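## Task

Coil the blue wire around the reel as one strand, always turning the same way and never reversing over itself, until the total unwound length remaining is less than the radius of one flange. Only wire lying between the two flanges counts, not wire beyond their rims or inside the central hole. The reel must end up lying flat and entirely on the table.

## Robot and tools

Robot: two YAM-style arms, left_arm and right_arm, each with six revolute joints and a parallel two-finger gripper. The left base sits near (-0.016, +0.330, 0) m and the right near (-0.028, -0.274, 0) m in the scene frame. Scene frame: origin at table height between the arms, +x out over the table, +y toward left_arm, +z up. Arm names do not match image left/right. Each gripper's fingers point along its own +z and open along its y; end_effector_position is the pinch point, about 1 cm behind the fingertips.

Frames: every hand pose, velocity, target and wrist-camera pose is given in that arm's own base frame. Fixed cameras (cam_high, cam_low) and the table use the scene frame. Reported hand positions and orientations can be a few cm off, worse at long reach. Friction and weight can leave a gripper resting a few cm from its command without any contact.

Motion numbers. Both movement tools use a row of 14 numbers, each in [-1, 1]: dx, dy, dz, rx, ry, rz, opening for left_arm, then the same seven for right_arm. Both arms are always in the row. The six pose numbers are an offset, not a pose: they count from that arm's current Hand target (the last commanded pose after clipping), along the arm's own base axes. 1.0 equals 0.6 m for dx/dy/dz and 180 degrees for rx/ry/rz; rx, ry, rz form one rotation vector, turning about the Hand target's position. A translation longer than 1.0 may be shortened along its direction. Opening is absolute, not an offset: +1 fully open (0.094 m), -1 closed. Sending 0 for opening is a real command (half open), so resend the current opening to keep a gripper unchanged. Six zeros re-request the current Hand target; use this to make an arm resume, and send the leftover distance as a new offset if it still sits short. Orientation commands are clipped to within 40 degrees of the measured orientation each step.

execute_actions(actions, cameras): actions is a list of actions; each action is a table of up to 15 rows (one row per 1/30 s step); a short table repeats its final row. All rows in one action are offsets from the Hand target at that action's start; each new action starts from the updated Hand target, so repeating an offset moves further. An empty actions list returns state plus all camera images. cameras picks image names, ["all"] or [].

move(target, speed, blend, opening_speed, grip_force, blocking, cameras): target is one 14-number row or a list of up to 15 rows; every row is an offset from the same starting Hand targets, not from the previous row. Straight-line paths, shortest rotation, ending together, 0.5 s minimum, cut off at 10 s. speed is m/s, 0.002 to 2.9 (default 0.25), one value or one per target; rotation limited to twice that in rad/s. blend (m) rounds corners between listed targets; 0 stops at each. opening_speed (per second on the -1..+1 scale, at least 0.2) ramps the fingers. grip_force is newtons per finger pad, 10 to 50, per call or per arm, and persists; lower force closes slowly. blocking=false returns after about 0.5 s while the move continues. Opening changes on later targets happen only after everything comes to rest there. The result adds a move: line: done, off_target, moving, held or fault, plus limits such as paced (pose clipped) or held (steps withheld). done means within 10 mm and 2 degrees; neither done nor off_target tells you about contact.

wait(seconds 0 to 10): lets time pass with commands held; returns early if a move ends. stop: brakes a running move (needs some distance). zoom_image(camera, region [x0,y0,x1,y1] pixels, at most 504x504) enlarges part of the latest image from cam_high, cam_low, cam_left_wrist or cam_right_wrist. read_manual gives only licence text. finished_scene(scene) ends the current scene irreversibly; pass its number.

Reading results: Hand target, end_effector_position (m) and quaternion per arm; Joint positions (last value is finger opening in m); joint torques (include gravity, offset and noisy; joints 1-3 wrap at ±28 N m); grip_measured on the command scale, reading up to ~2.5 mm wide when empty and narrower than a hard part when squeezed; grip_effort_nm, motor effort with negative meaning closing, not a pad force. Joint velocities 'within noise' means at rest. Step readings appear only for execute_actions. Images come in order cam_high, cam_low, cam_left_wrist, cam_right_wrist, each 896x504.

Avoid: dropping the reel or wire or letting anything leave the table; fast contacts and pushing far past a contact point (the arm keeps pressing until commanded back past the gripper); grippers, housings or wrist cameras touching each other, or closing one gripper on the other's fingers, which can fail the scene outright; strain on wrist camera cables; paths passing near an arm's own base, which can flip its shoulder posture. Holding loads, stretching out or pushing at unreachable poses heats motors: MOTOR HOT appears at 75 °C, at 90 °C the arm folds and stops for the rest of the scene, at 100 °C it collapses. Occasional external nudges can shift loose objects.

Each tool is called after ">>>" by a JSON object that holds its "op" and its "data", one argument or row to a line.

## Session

>>> {"op": "execute_actions", "data": {
  "actions": []
}}

Scene clock: 0.00 s.
left_arm: end_effector_position=(+0.3882, +0.0244, +0.1098) grip_measured=+1.000 grip_effort_nm=n/a end_effector_quat_wxyz=(+0.609, -0.036, +0.792, +0.028) | right_arm: end_effector_position=(+0.4026, +0.0114, +0.1183) grip_measured=+1.000 grip_effort_nm=n/a end_effector_quat_wxyz=(+0.600, -0.016, +0.800, +0.016)
Joint positions: left_arm=[0.034 1.51 0.301 0.948 -0.056 -0.014 0.094] | right_arm=[0.01 1.497 0.382 0.832 -0.035 -0.004 0.094]
Joint velocities: within noise
Joint torques (N m): no reading
Heat: left arm: 33 °C; right arm: 26 °C.
Hand target: left_arm +0.3900, +0.0245, +0.1147; +0.614, -0.036, +0.788, +0.028 | right_arm +0.4047, +0.0114, +0.1242; +0.606, -0.016, +0.795, +0.016
Tool commands: left_gripper/opening=+1.0 right_gripper/opening=+1.0
camera_calibration:
cam_left_wrist: T_world_to_cam=[[0.106495, -0.992281, 0.0635364, -0.0279835], [-0.891623, -0.123583, -0.435586, 0.405063], [0.440076, -0.0102629, -0.897902, 0.037635], [0, 0, 0, 1]] pos_world=[0.347581, 0.0226775, 0.21201]
cam_right_wrist: T_world_to_cam=[[0.0638503, -0.995855, 0.0647755, -0.0258729], [-0.898891, -0.0855854, -0.429733, 0.421247], [0.433496, -0.0307875, -0.90063, 0.0451223], [0, 0, 0, 1]] pos_world=[0.360747, 0.0116761, 0.223338]

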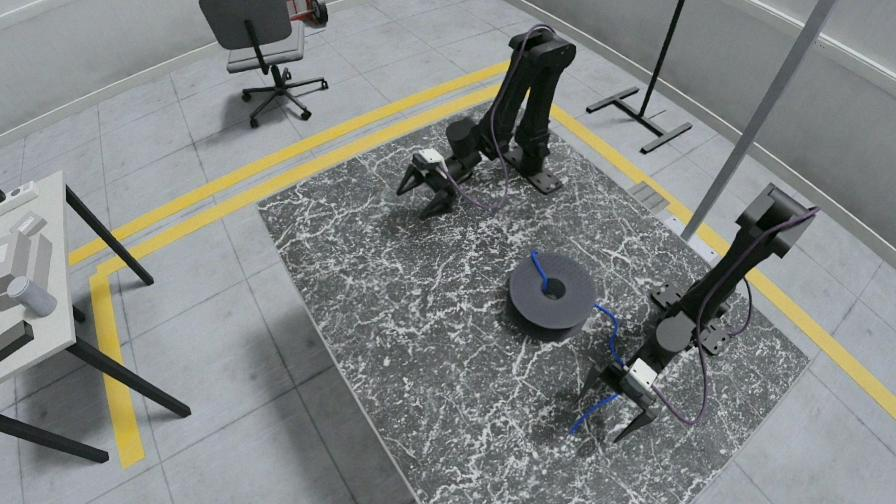

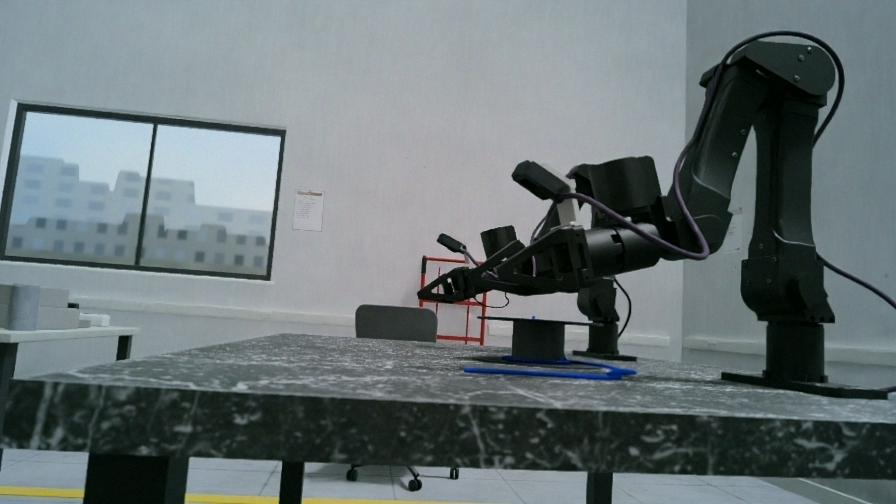

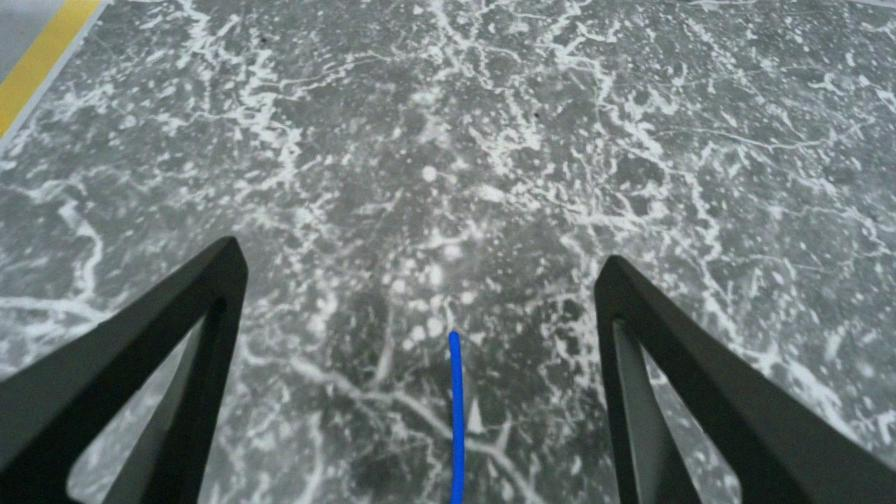

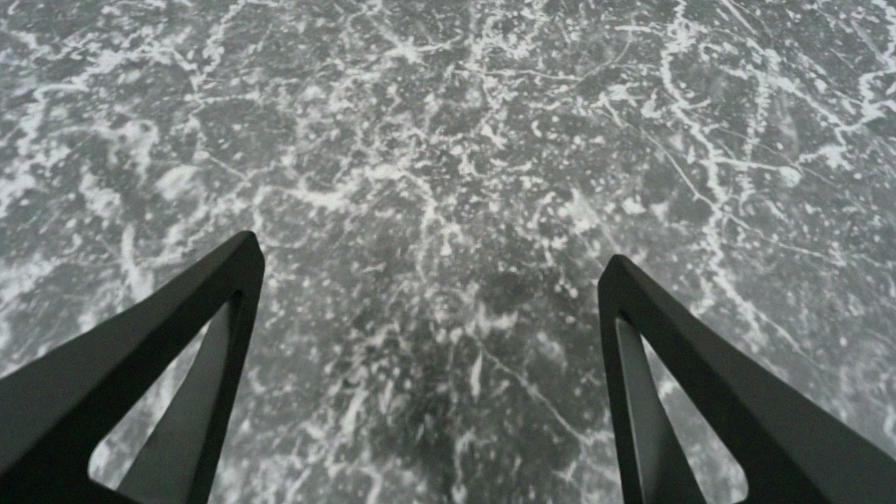

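>>> {"op": "zoom_image", "data": {
  "camera": "cam_high",
  "region": [480, 220, 680, 350]
}}

>>> {"op": "zoom_image", "data": {
  "camera": "cam_low",
  "region": [440, 290, 680, 400]
}}

>>> {"op": "zoom_image", "data": {
  "camera": "cam_high",
  "region": [540, 340, 700, 460]
}}

Scaled by 2.520 from the camera's 896x504 image, which has a finer 1280x720 frame.

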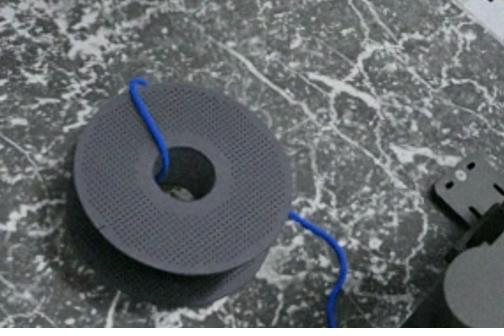

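Scaled by 2.100 from the camera's 896x504 image, which has a finer 1280x720 frame.

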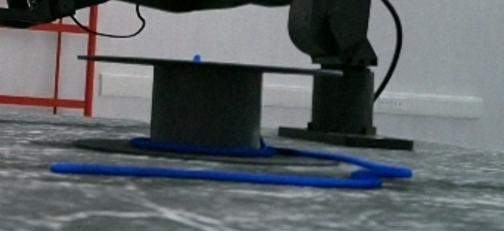

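Scaled by 3.150 from the camera's 896x504 image, which has a finer 1280x720 frame.

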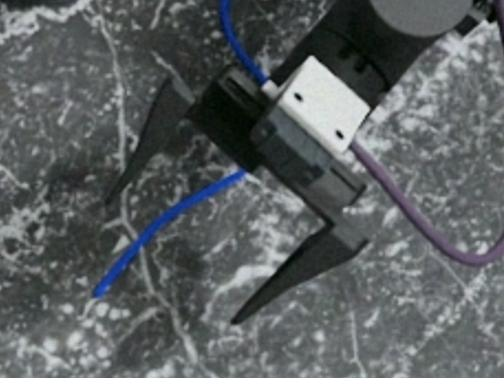

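>>> {"op": "move", "data": {
  "target": [0,0,0,0,0,0,1, -0.2412,0.3143,0.06,0.2606,0.3588,-0.3634,-0.9],
  "speed": 0.3,
  "cameras": ["cam_right_wrist","cam_high"]
}}

Scene clock: 64.03 s.
left_arm: end_effector_position=(+0.3882, +0.0244, +0.1098) grip_measured=+1.000 grip_effort_nm=0.03 end_effector_quat_wxyz=(+0.609, -0.036, +0.792, +0.028) | right_arm: end_effector_position=(+0.2596, +0.1982, +0.1573) grip_measured=-0.898 grip_effort_nm=-0.14 end_effector_quat_wxyz=(+0.001, +0.606, +0.796, +0.005)
Joint positions: left_arm=[0.034 1.51 0.301 0.948 -0.056 -0.014 0.094] | right_arm=[0.649 1.775 1.658 -1.442 0 1.95 0.005]
Joint torques (N m): left_arm=[-0.03 -5 5.83 2.45 -0.08 0.02] | right_arm=[0.4 -6.98 8.55 -0.03 0.05 0.13]
Heat: left arm: 35 °C; right arm: 31 °C.
Hand target: left_arm +0.3900, +0.0245, +0.1147; +0.614, -0.036, +0.788, +0.028 | right_arm +0.2599, +0.2001, +0.1602; +0.000, +0.608, +0.794, +0.000
Off the commanded pose: left_arm 0.005 m, 1 deg | right_arm 0.003 m, 1 deg.
move: done
camera_calibration:
cam_right_wrist: T_world_to_cam=[[-0.941812, -0.336013, -0.00928328, 0.308755], [-0.229363, 0.622203, 0.748502, -0.174046], [-0.24573, 0.707077, -0.663067, 0.140651], [0, 0, 0, 1]] pos_world=[0.285431, 0.112586, 0.226401]
Images, in order (width x height): cam_high 896x504, cam_right_wrist 896x504.

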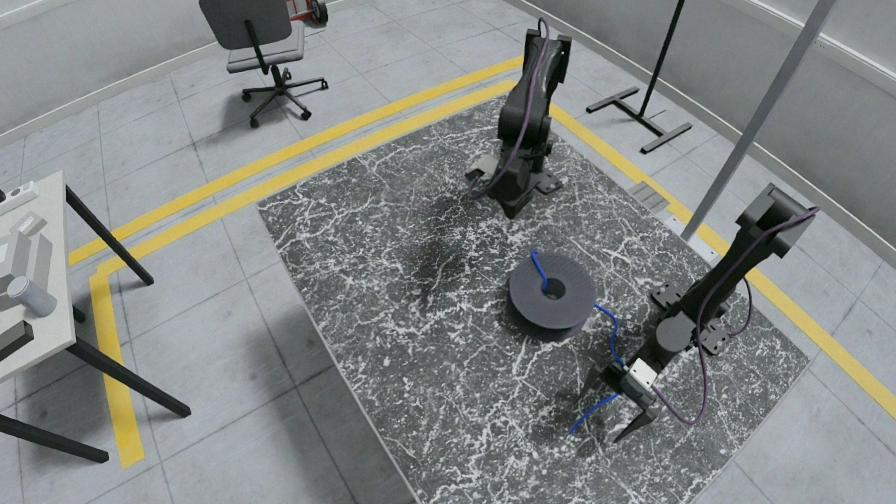

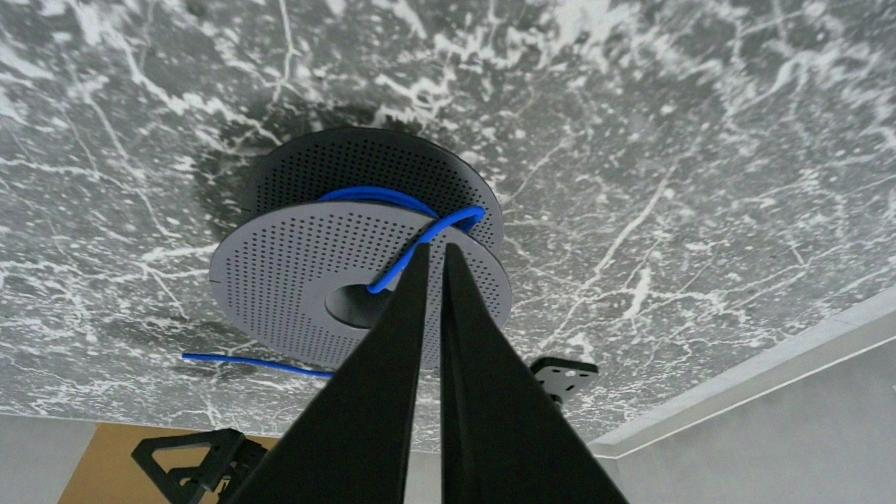

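>>> {"op": "zoom_image", "data": {
  "camera": "cam_right_wrist",
  "region": [170, 110, 530, 400]
}}

Scaled by 1.400 from the camera's 896x504 image, which has a finer 1280x720 frame.

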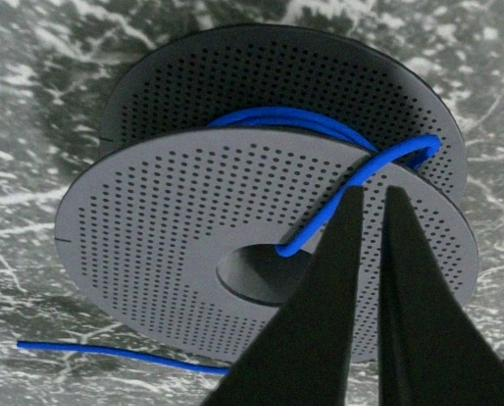

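>>> {"op": "move", "data": {
  "target": [-0.25,-0.1575,0.0755,-0.3037,0.3302,0.3496,-0.9, 0,0,0,0,0,0,-0.9],
  "speed": 0.3,
  "cameras": ["cam_left_wrist","cam_high"]
}}

Scene clock: 111.33 s.
left_arm: end_effector_position=(+0.2370, -0.0710, +0.1534) grip_measured=-0.898 grip_effort_nm=-0.10 end_effector_quat_wxyz=(-0.001, -0.635, +0.772, +0.001) | right_arm: end_effector_position=(+0.2595, +0.1982, +0.1573) grip_measured=-0.898 grip_effort_nm=-0.13 end_effector_quat_wxyz=(+0.001, +0.606, +0.796, +0.005)
Joint positions: left_arm=[-0.295 1.484 1.333 -1.422 0 -1.671 0.005] | right_arm=[0.649 1.775 1.658 -1.442 -0.001 1.95 0.005]
Joint torques (N m): left_arm=[0.58 -4.4 9.2 0.16 -0.09 -0.08] | right_arm=[0.21 -7.04 8.54 -0.08 0.04 0.15]
Heat: left arm: 36 °C; right arm: 30 °C.
Hand target: left_arm +0.2400, -0.0700, +0.1600; -0.001, -0.643, +0.766, +0.000 | right_arm +0.2599, +0.2000, +0.1602; +0.000, +0.608, +0.794, +0.000
Off the commanded pose: left_arm 0.007 m, 1 deg | right_arm 0.003 m, 1 deg.
move: done
camera_calibration:
cam_left_wrist: T_world_to_cam=[[0.991761, -0.128099, -0.00118966, -0.24793], [-0.0828844, -0.648731, 0.756491, -0.13435], [-0.0976771, -0.750159, -0.654003, 0.17983], [0, 0, 0, 1]] pos_world=[0.252317, 0.0159849, 0.218949]
Images, in order (width x height): cam_high 896x504, cam_left_wrist 896x504.

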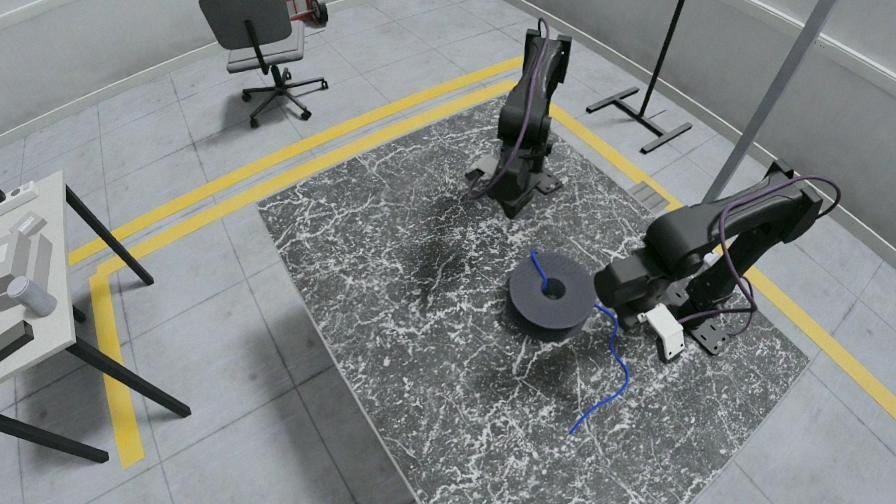

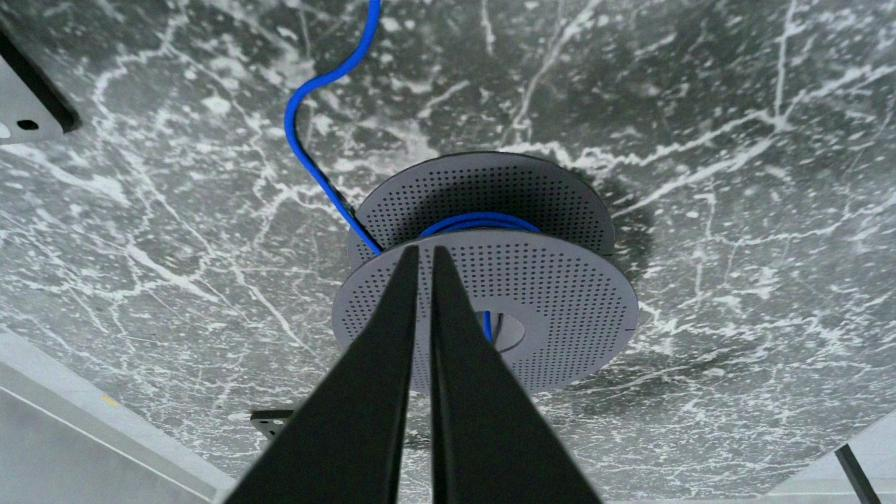

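>>> {"op": "zoom_image", "data": {
  "camera": "cam_left_wrist",
  "region": [260, 120, 660, 400]
}}

Scaled by 1.260 from the camera's 896x504 image, which has a finer 1280x720 frame.

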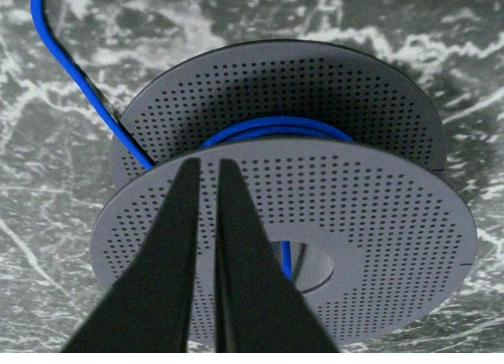

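>>> {"op": "move", "data": {
  "target": [0,0,0,0,0,0,-0.9, -0.075,-0.0033,-0.15,0.1357,0.0302,-0.0273,-1],
  "speed": 0.25,
  "cameras": ["cam_right_wrist"]
}}

Scene clock: 198.43 s.
left_arm: end_effector_position=(+0.2369, -0.0710, +0.1534) grip_measured=-0.898 grip_effort_nm=-0.10 end_effector_quat_wxyz=(-0.001, -0.635, +0.772, +0.002) | right_arm: end_effector_position=(+0.2161, +0.1987, +0.0672) grip_measured=-0.994 grip_effort_nm=-0.36 end_effector_quat_wxyz=(-0.167, +0.631, +0.747, +0.128)
Joint positions: left_arm=[-0.295 1.484 1.333 -1.423 0 -1.672 0.005] | right_arm=[0.495 1.558 0.99 -0.878 -0.406 1.923 0]
Joint torques (N m): left_arm=[0.58 -4.4 9.24 0.2 -0.06 -0.08] | right_arm=[-0.43 -8.94 4.75 0.62 -0.33 -0.07]
Heat: left arm: 39 °C; right arm: 30 °C.
Hand target: left_arm +0.2400, -0.0700, +0.1600; +0.000, -0.643, +0.766, +0.000 | right_arm +0.2149, +0.1980, +0.0702; -0.165, +0.627, +0.748, +0.139
Off the commanded pose: left_arm 0.007 m, 1 deg | right_arm 0.003 m, 1 deg.
move: done
camera_calibration:
cam_right_wrist: T_world_to_cam=[[-0.971232, -0.237919, -0.0101216, 0.25401], [-0.0809291, 0.289798, 0.95366, -0.0967231], [-0.223961, 0.927045, -0.300715, -0.00284021], [0, 0, 0, 1]] pos_world=[0.238239, 0.091097, 0.0939578]
Images, in order (width x height): cam_right_wrist 896x504.

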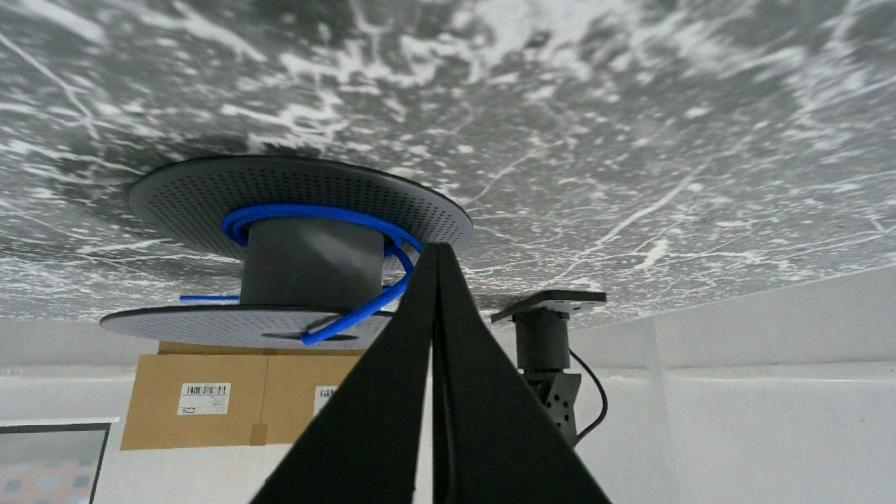

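>>> {"op": "zoom_image", "data": {
  "camera": "cam_right_wrist",
  "region": [90, 140, 490, 360]
}}

>>> {"op": "zoom_image", "data": {
  "camera": "cam_right_wrist",
  "region": [340, 190, 480, 350]
}}

Scaled by 1.260 from the camera's 896x504 image, which has a finer 1280x720 frame.

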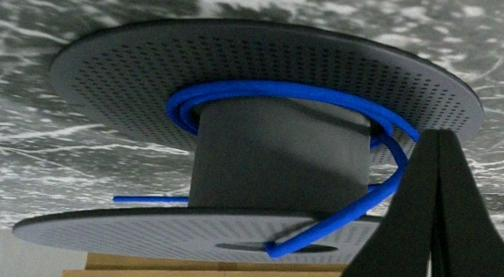

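Scaled by 3.150 from the camera's 896x504 image, which has a finer 1280x720 frame.

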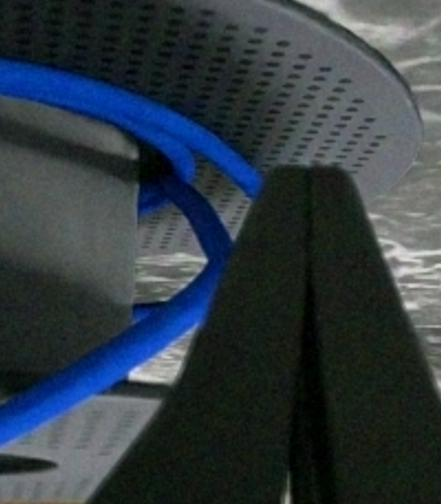

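>>> {"op": "zoom_image", "data": {
  "camera": "cam_right_wrist",
  "region": [375, 215, 425, 280]
}}

>>> {"op": "zoom_image", "data": {
  "camera": "cam_right_wrist",
  "region": [210, 190, 290, 260]
}}

Scaled by 7.754 from the camera's 896x504 image, which has a finer 1280x720 frame.

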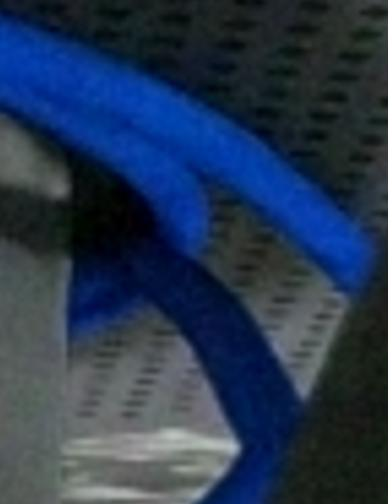

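Scaled by 6.300 from the camera's 896x504 image, which has a finer 1280x720 frame.

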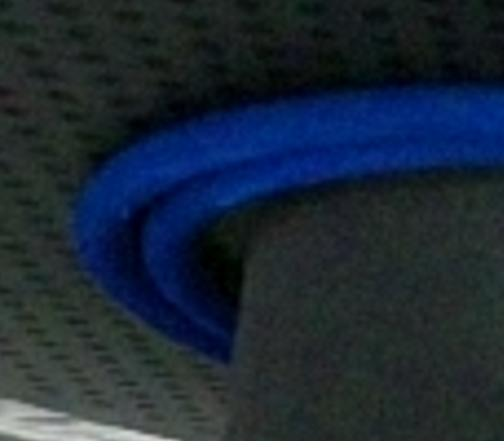

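>>> {"op": "move", "data": {
  "target": [
    [-0.1408,-0.1028,-0.05,0,0,-0.7389,1, 0.0917,-0.28,0.1333,0,0,0,-1],
    [-0.1408,-0.1028,-0.18,0,0,-0.7389,1, 0.0917,-0.28,0.1333,0,0,0,-1]
  ],
  "speed": 0.3,
  "cameras": ["all"]
}}

Scene clock: 275.13 s.
left_arm: end_effector_position=(+0.1574, -0.1320, +0.0570) grip_measured=+0.998 grip_effort_nm=0.15 end_effector_quat_wxyz=(+0.003, +0.441, +0.897, -0.001) | right_arm: end_effector_position=(+0.2668, +0.0328, +0.1464) grip_measured=-0.994 grip_effort_nm=-0.36 end_effector_quat_wxyz=(-0.167, +0.629, +0.746, +0.141)
Joint positions: left_arm=[-0.703 1.346 0.831 -1.049 0 0.211 0.094] | right_arm=[-0.157 1.652 1.4 -1.469 -0.417 1.213 0]
Joint torques (N m): left_arm=[-0.51 -3.34 4.74 0.68 -0.08 0.09] | right_arm=[-0.4 -5.9 8.18 -0.32 -0.16 -0.1]
Heat: left arm: 38 °C; right arm: 29 °C.
Hand target: left_arm +0.1556, -0.1317, +0.0520; +0.000, +0.446, +0.895, +0.001 | right_arm +0.2700, +0.0301, +0.1502; -0.165, +0.627, +0.748, +0.139
Off the commanded pose: left_arm 0.005 m, 1 deg | right_arm 0.006 m, 0 deg.
move: done
camera_calibration:
cam_left_wrist: T_world_to_cam=[[-0.749427, -0.662086, 0.000875136, 0.0266445], [-0.43532, 0.493742, 0.752805, 0.0988092], [-0.498854, 0.563792, -0.658243, 0.3001], [0, 0, 0, 1]] pos_world=[0.212688, -0.200339, 0.123132]
cam_right_wrist: T_world_to_cam=[[-0.971857, -0.233558, -0.0307472, 0.267627], [-0.0951388, 0.269734, 0.958223, -0.116211], [-0.215507, 0.934181, -0.284364, 0.181319], [0, 0, 0, 1]] pos_world=[0.288114, -0.0755326, 0.171146]

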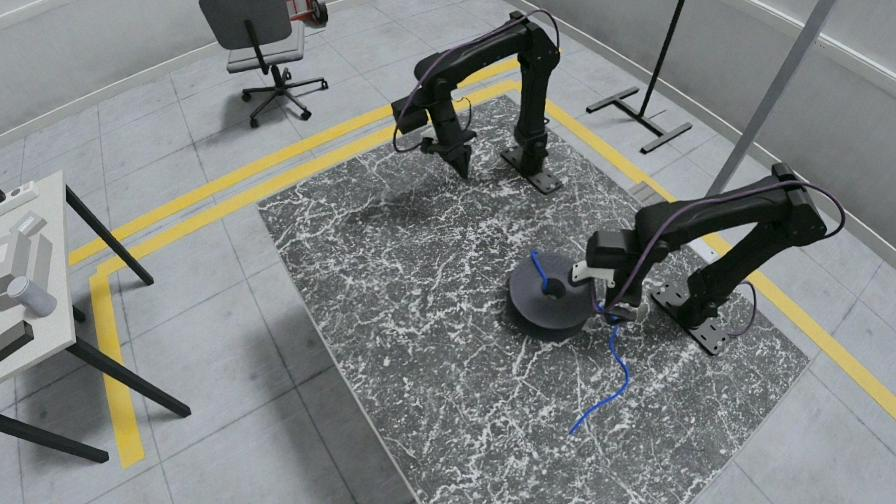

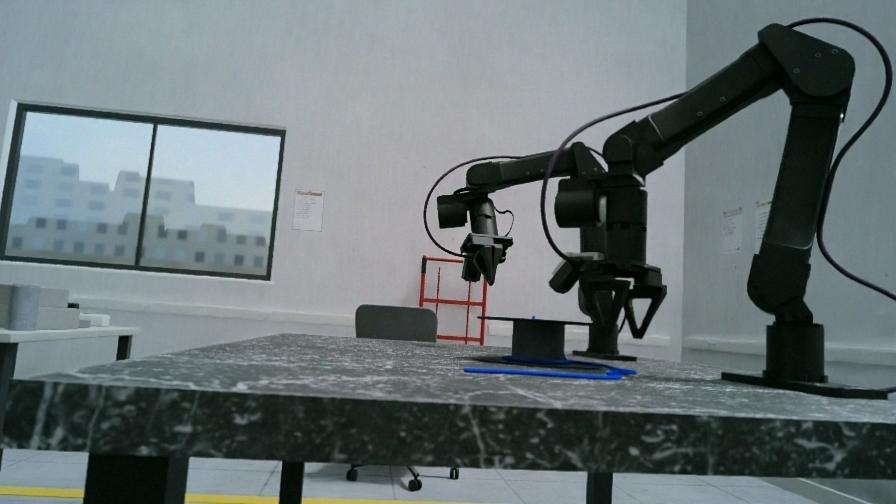

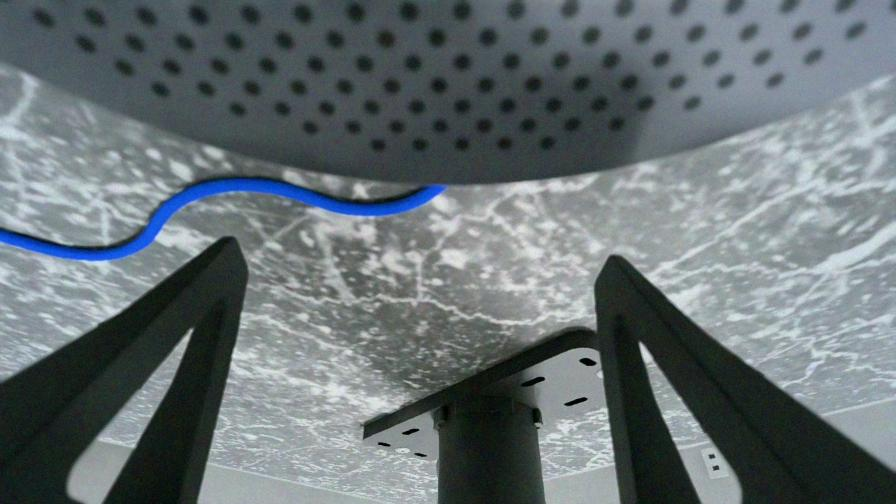

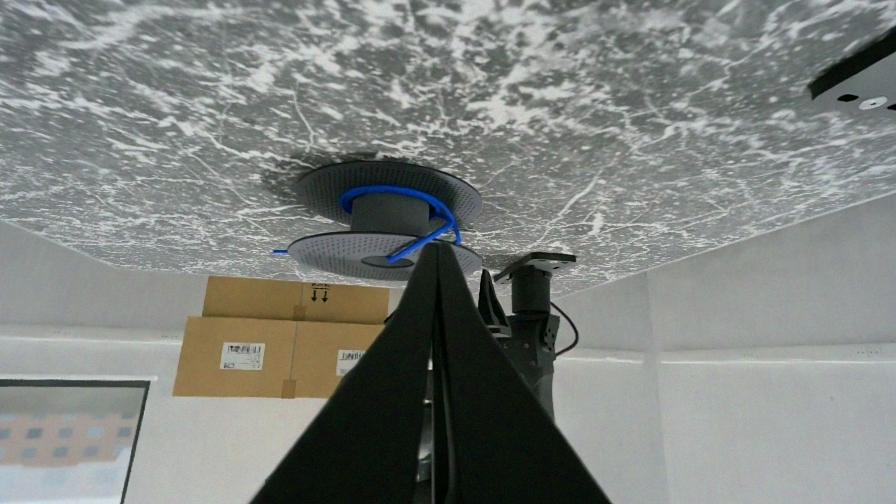

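>>> {"op": "move", "data": {
  "target": [0.0967,-0.1356,0.0,0,0,0,1, 0,0,0,0,0,0,-1],
  "speed": 0.1,
  "cameras": ["all"]
}}

Scene clock: 283.43 s.
left_arm: end_effector_position=(+0.2060, -0.2023, +0.0472) grip_measured=+0.998 grip_effort_nm=0.15 end_effector_quat_wxyz=(-0.015, +0.448, +0.894, +0.006) | right_arm: end_effector_position=(+0.2668, +0.0328, +0.1464) grip_measured=-0.994 grip_effort_nm=-0.36 end_effector_quat_wxyz=(-0.167, +0.629, +0.746, +0.141)
Joint positions: left_arm=[-0.781 1.717 1.145 -1.031 -0.001 0.148 0.094] | right_arm=[-0.157 1.652 1.4 -1.469 -0.417 1.213 0]
Joint torques (N m): left_arm=[-0.66 -5.98 8.9 0.5 -0.06 -0.08] | right_arm=[-0.36 -5.98 8.32 -0.32 -0.17 -0.1]
Heat: left arm: 37 °C; right arm: 29 °C.
Hand target: left_arm +0.2136, -0.2131, +0.0520; +0.000, +0.446, +0.895, +0.001 | right_arm +0.2700, +0.0301, +0.1502; -0.165, +0.627, +0.748, +0.139
Off the commanded pose: left_arm 0.014 m, 2 deg | right_arm 0.006 m, 0 deg.
move: off_target (left_arm)
camera_calibration:
cam_left_wrist: T_world_to_cam=[[-0.759453, -0.650553, 0.00325687, 0.0207482], [-0.407181, 0.479233, 0.777521, 0.152116], [-0.50738, 0.589165, -0.628848, 0.363003], [0, 0, 0, 1]] pos_world=[0.261876, -0.27327, 0.109933]
cam_right_wrist: T_world_to_cam=[[-0.971857, -0.233558, -0.0307472, 0.267627], [-0.0951388, 0.269734, 0.958223, -0.116211], [-0.215507, 0.934181, -0.284364, 0.181319], [0, 0, 0, 1]] pos_world=[0.288114, -0.0755326, 0.171146]

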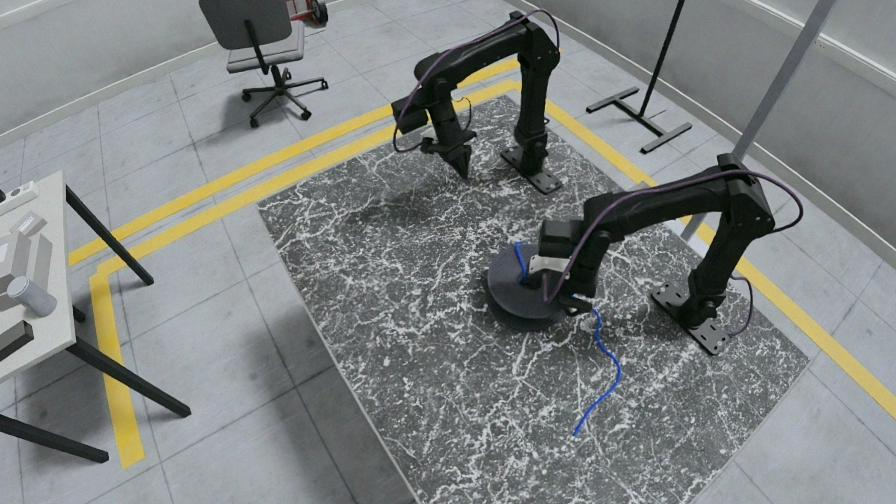

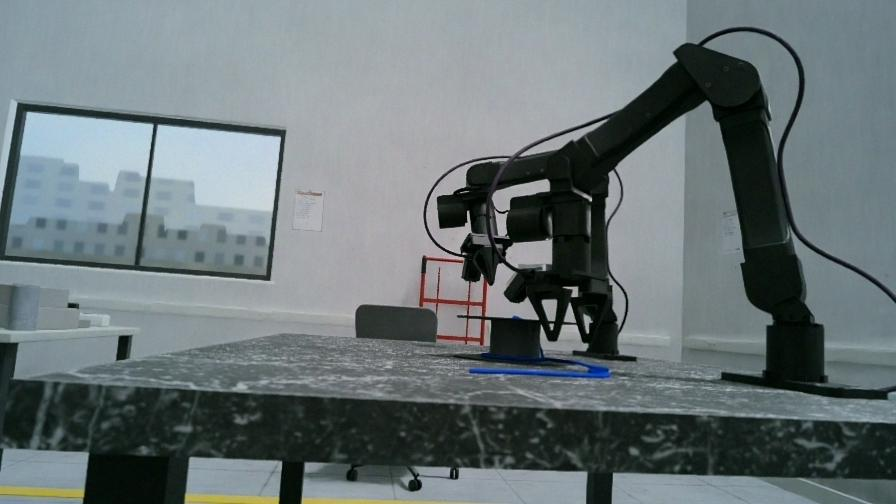

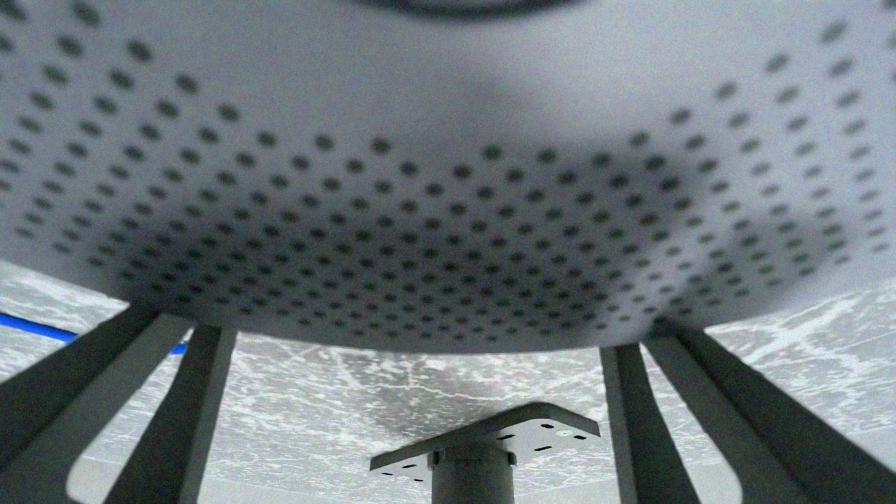

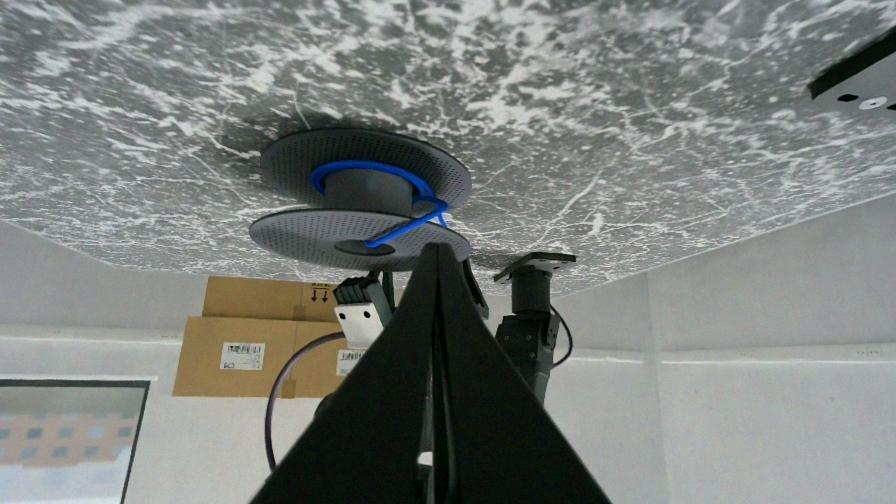

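>>> {"op": "move", "data": {
  "target": [0.0822,-0.1153,0.0,0,0,0,1, 0,0,0,0,0,0,-1],
  "speed": 0.1,
  "cameras": ["cam_high","cam_right_wrist"]
}}

Scene clock: 288.33 s.
left_arm: end_effector_position=(+0.2599, -0.2748, +0.0489) grip_measured=+0.998 grip_effort_nm=0.14 end_effector_quat_wxyz=(-0.004, +0.447, +0.895, +0.002) | right_arm: end_effector_position=(+0.2668, +0.0328, +0.1464) grip_measured=-0.994 grip_effort_nm=-0.36 end_effector_quat_wxyz=(-0.167, +0.629, +0.746, +0.141)
Joint positions: left_arm=[-0.816 2.022 1.555 -1.113 -0.001 0.11 0.094] | right_arm=[-0.157 1.652 1.4 -1.469 -0.417 1.213 0]
Joint torques (N m): left_arm=[-0.65 -8.39 9.16 0.32 -0.07 -0.03] | right_arm=[-0.29 -5.79 8.32 -0.29 -0.2 -0.09]
Heat: left arm: 37 °C; right arm: 29 °C.
Hand target: left_arm +0.2629, -0.2822, +0.0519; +0.000, +0.446, +0.895, +0.001 | right_arm +0.2700, +0.0301, +0.1502; -0.165, +0.627, +0.748, +0.139
Off the commanded pose: left_arm 0.009 m, 1 deg | right_arm 0.006 m, 0 deg.
move: done
camera_calibration:
cam_right_wrist: T_world_to_cam=[[-0.971857, -0.233558, -0.0307472, 0.267627], [-0.0951388, 0.269734, 0.958223, -0.116211], [-0.215507, 0.934181, -0.284364, 0.181319], [0, 0, 0, 1]] pos_world=[0.288114, -0.0755326, 0.171146]
Images, in order (width x height): cam_high 896x504, cam_right_wrist 896x504.

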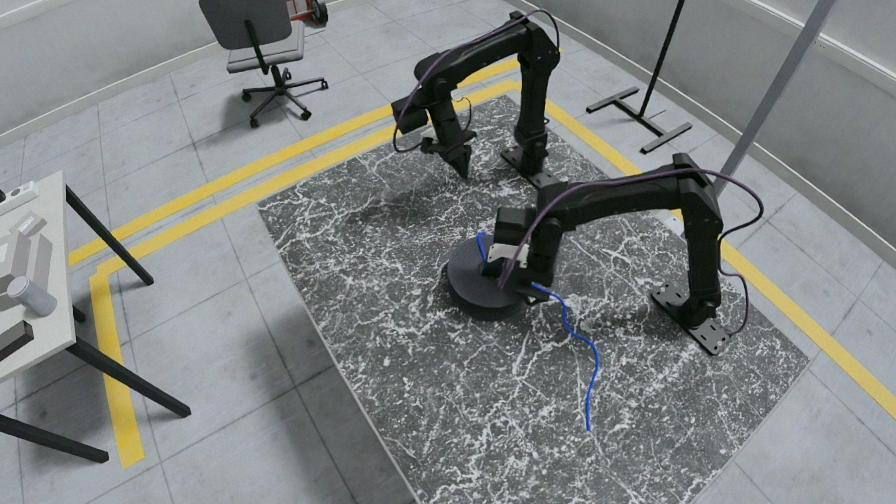

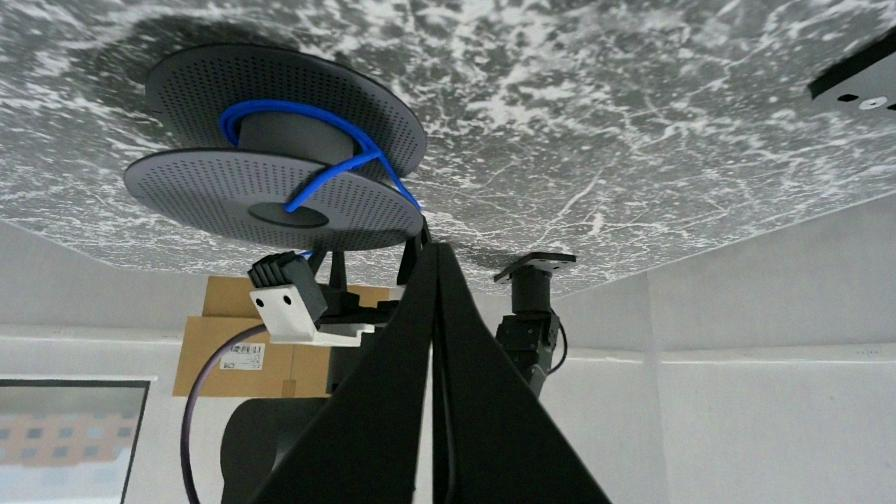

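>>> {"op": "zoom_image", "data": {
  "camera": "cam_right_wrist",
  "region": [120, 40, 440, 270]
}}

Scaled by 1.575 from the camera's 896x504 image, which has a finer 1280x720 frame.

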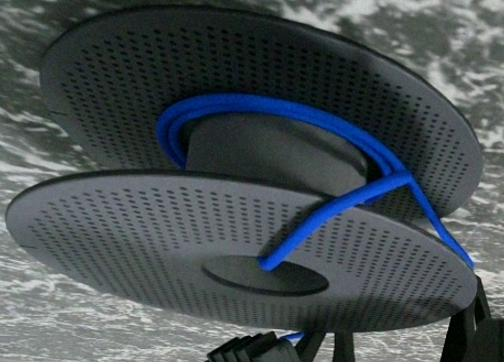

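>>> {"op": "move", "data": {
  "target": [
    [-0.0387,0.0542,0.0,0,0,0,1, 0,0,0,0,0,0,-1],
    [-0.1165,0.1667,0.1667,0,0,0,1, 0.0,0.0,0.0333,0,0,0.2,-1],
    [-0.1165,0.1667,0.1667,0,0,0,1, 0.0633,0.275,-0.0333,-0.0438,-0.1677,0.7133,-0.5]
  ],
  "speed": 0.25,
  "blend": [0.01,0.03,0],
  "cameras": ["all"]
}}

Scene clock: 352.80 s.
left_arm: end_effector_position=(+0.1905, -0.1829, +0.1424) grip_measured=+0.998 grip_effort_nm=0.14 end_effector_quat_wxyz=(-0.014, +0.447, +0.894, +0.005) | right_arm: end_effector_position=(+0.3009, +0.1878, +0.1318) grip_measured=-0.502 grip_effort_nm=0.11 end_effector_quat_wxyz=(-0.011, -0.421, +0.907, -0.003)
Joint positions: left_arm=[-0.769 1.571 1.371 -1.402 -0.001 0.158 0.094] | right_arm=[0.557 1.913 1.732 -1.412 0.004 -0.313 0.023]
Joint torques (N m): left_arm=[0.57 -7.41 7.5 0.31 -0.07 0.09] | right_arm=[0.5 -8.55 7.32 0.44 -0.04 -0.16]
Heat: left arm: 37 °C; right arm: 30 °C.
Hand target: left_arm +0.1930, -0.1823, +0.1519; +0.000, +0.446, +0.895, +0.001 | right_arm +0.3079, +0.1951, +0.1302; +0.000, -0.430, +0.903, +0.000
Off the commanded pose: left_arm 0.010 m, 2 deg | right_arm 0.010 m, 2 deg.
move: done
camera_calibration:
cam_left_wrist: T_world_to_cam=[[-0.758445, -0.651728, 0.00351764, 0.0209644], [-0.408296, 0.479345, 0.776867, 0.0629133], [-0.507992, 0.587774, -0.629655, 0.403521], [0, 0, 0, 1]] pos_world=[0.246573, -0.253673, 0.20513]
cam_right_wrist: T_world_to_cam=[[0.809479, -0.587138, -0.0034863, -0.136656], [-0.379206, -0.52732, 0.760353, 0.12037], [-0.448271, -0.614168, -0.649501, 0.448531], [0, 0, 0, 1]] pos_world=[0.357328, 0.258711, 0.199322]

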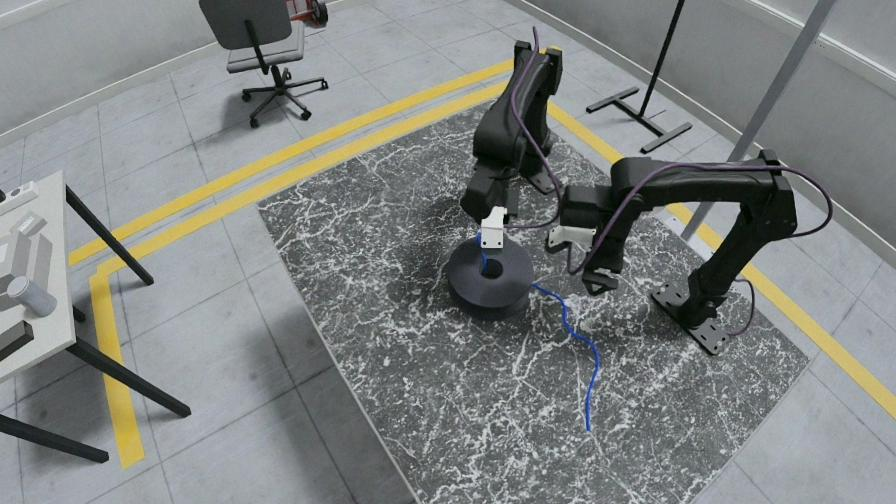

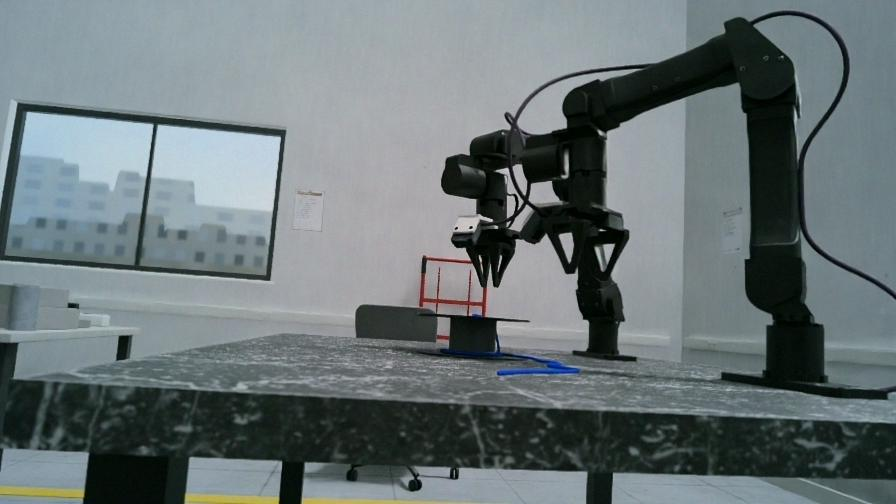

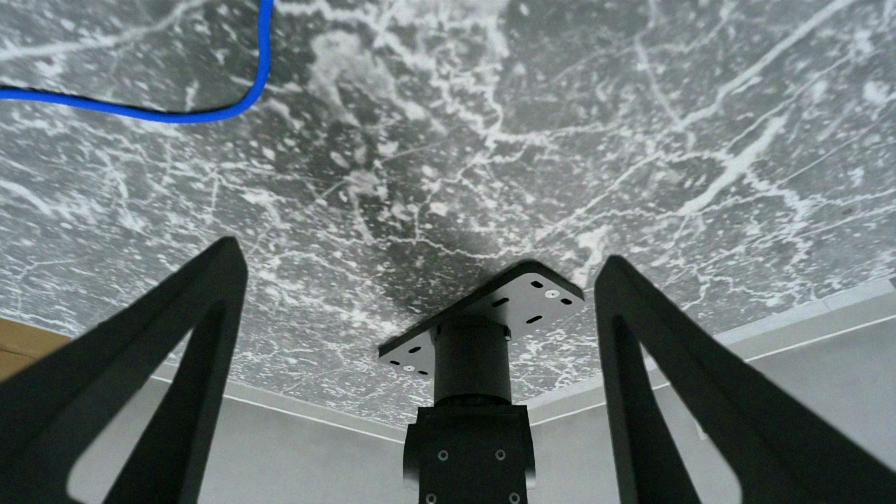

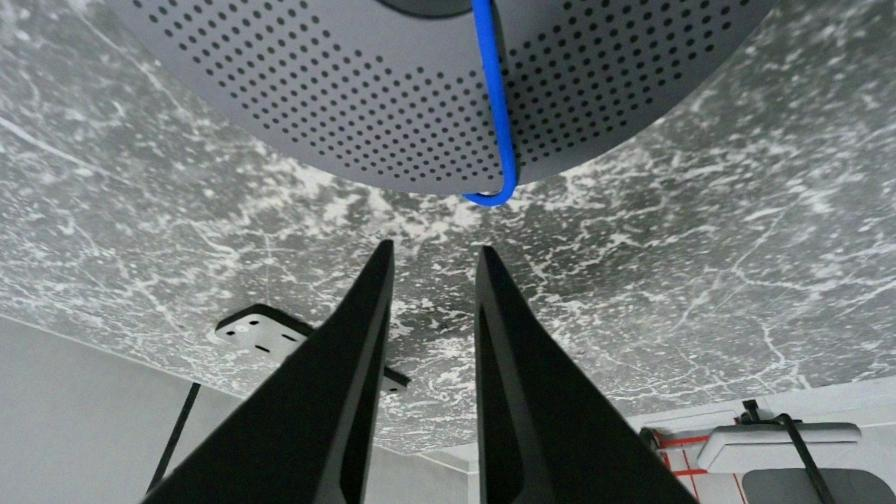

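>>> {"op": "zoom_image", "data": {
  "camera": "cam_right_wrist",
  "region": [330, 0, 650, 260]
}}

Scaled by 1.575 from the camera's 896x504 image, which has a finer 1280x720 frame.

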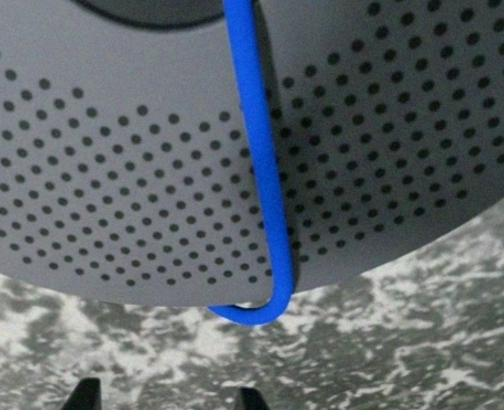

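>>> {"op": "move", "data": {
  "target": [0,0,0,0,0,0,1, 0.0302,-0.0185,-0.0587,0,0,0.0889,-0.5],
  "speed": 0.2,
  "cameras": ["cam_right_wrist","cam_low"]
}}

Scene clock: 390.87 s.
left_arm: end_effector_position=(+0.1905, -0.1828, +0.1424) grip_measured=+0.998 grip_effort_nm=0.15 end_effector_quat_wxyz=(-0.015, +0.447, +0.894, +0.005) | right_arm: end_effector_position=(+0.3254, +0.1845, +0.1045) grip_measured=-0.502 grip_effort_nm=0.11 end_effector_quat_wxyz=(+0.006, -0.548, +0.837, -0.003)
Joint positions: left_arm=[-0.769 1.571 1.371 -1.402 -0.001 0.158 0.094] | right_arm=[0.515 1.955 1.682 -1.285 0.005 -0.644 0.023]
Joint torques (N m): left_arm=[0.58 -7.34 7.5 0.3 -0.07 0.1] | right_arm=[-0.61 -9.13 4.96 0.44 0.01 -0.13]
Heat: left arm: 38 °C; right arm: 29 °C.
Hand target: left_arm +0.1930, -0.1823, +0.1519; +0.000, +0.446, +0.895, +0.001 | right_arm +0.3261, +0.1840, +0.0950; +0.000, -0.552, +0.834, -0.001
Off the commanded pose: left_arm 0.010 m, 2 deg | right_arm 0.010 m, 1 deg.
move: done
camera_calibration:
cam_right_wrist: T_world_to_cam=[[0.943058, -0.332355, 0.0134603, -0.250725], [-0.232347, -0.629246, 0.741663, 0.121684], [-0.238026, -0.702559, -0.670637, 0.389903], [0, 0, 0, 1]] pos_world=[0.357528, 0.267169, 0.17461]
Images, in order (width x height): cam_low 896x504, cam_right_wrist 896x504.

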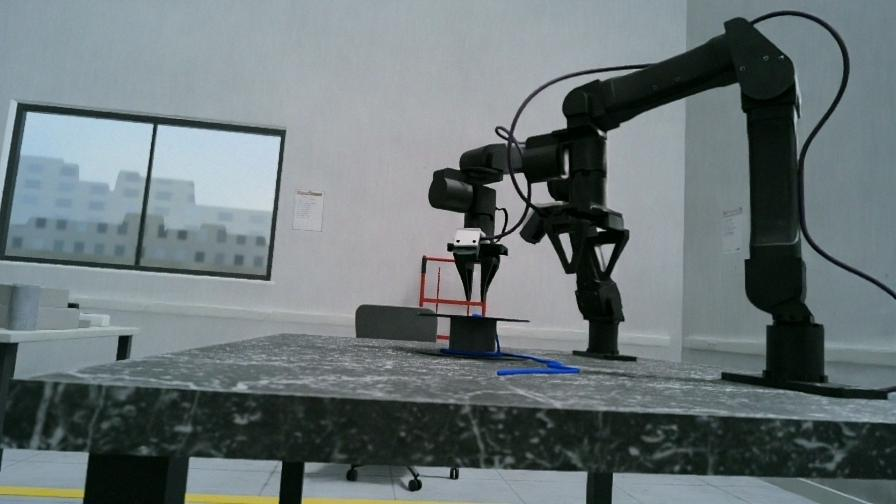

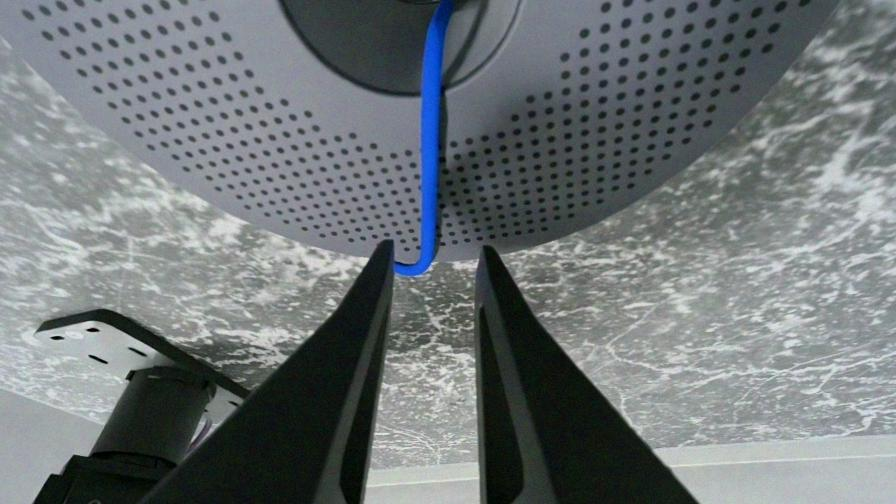

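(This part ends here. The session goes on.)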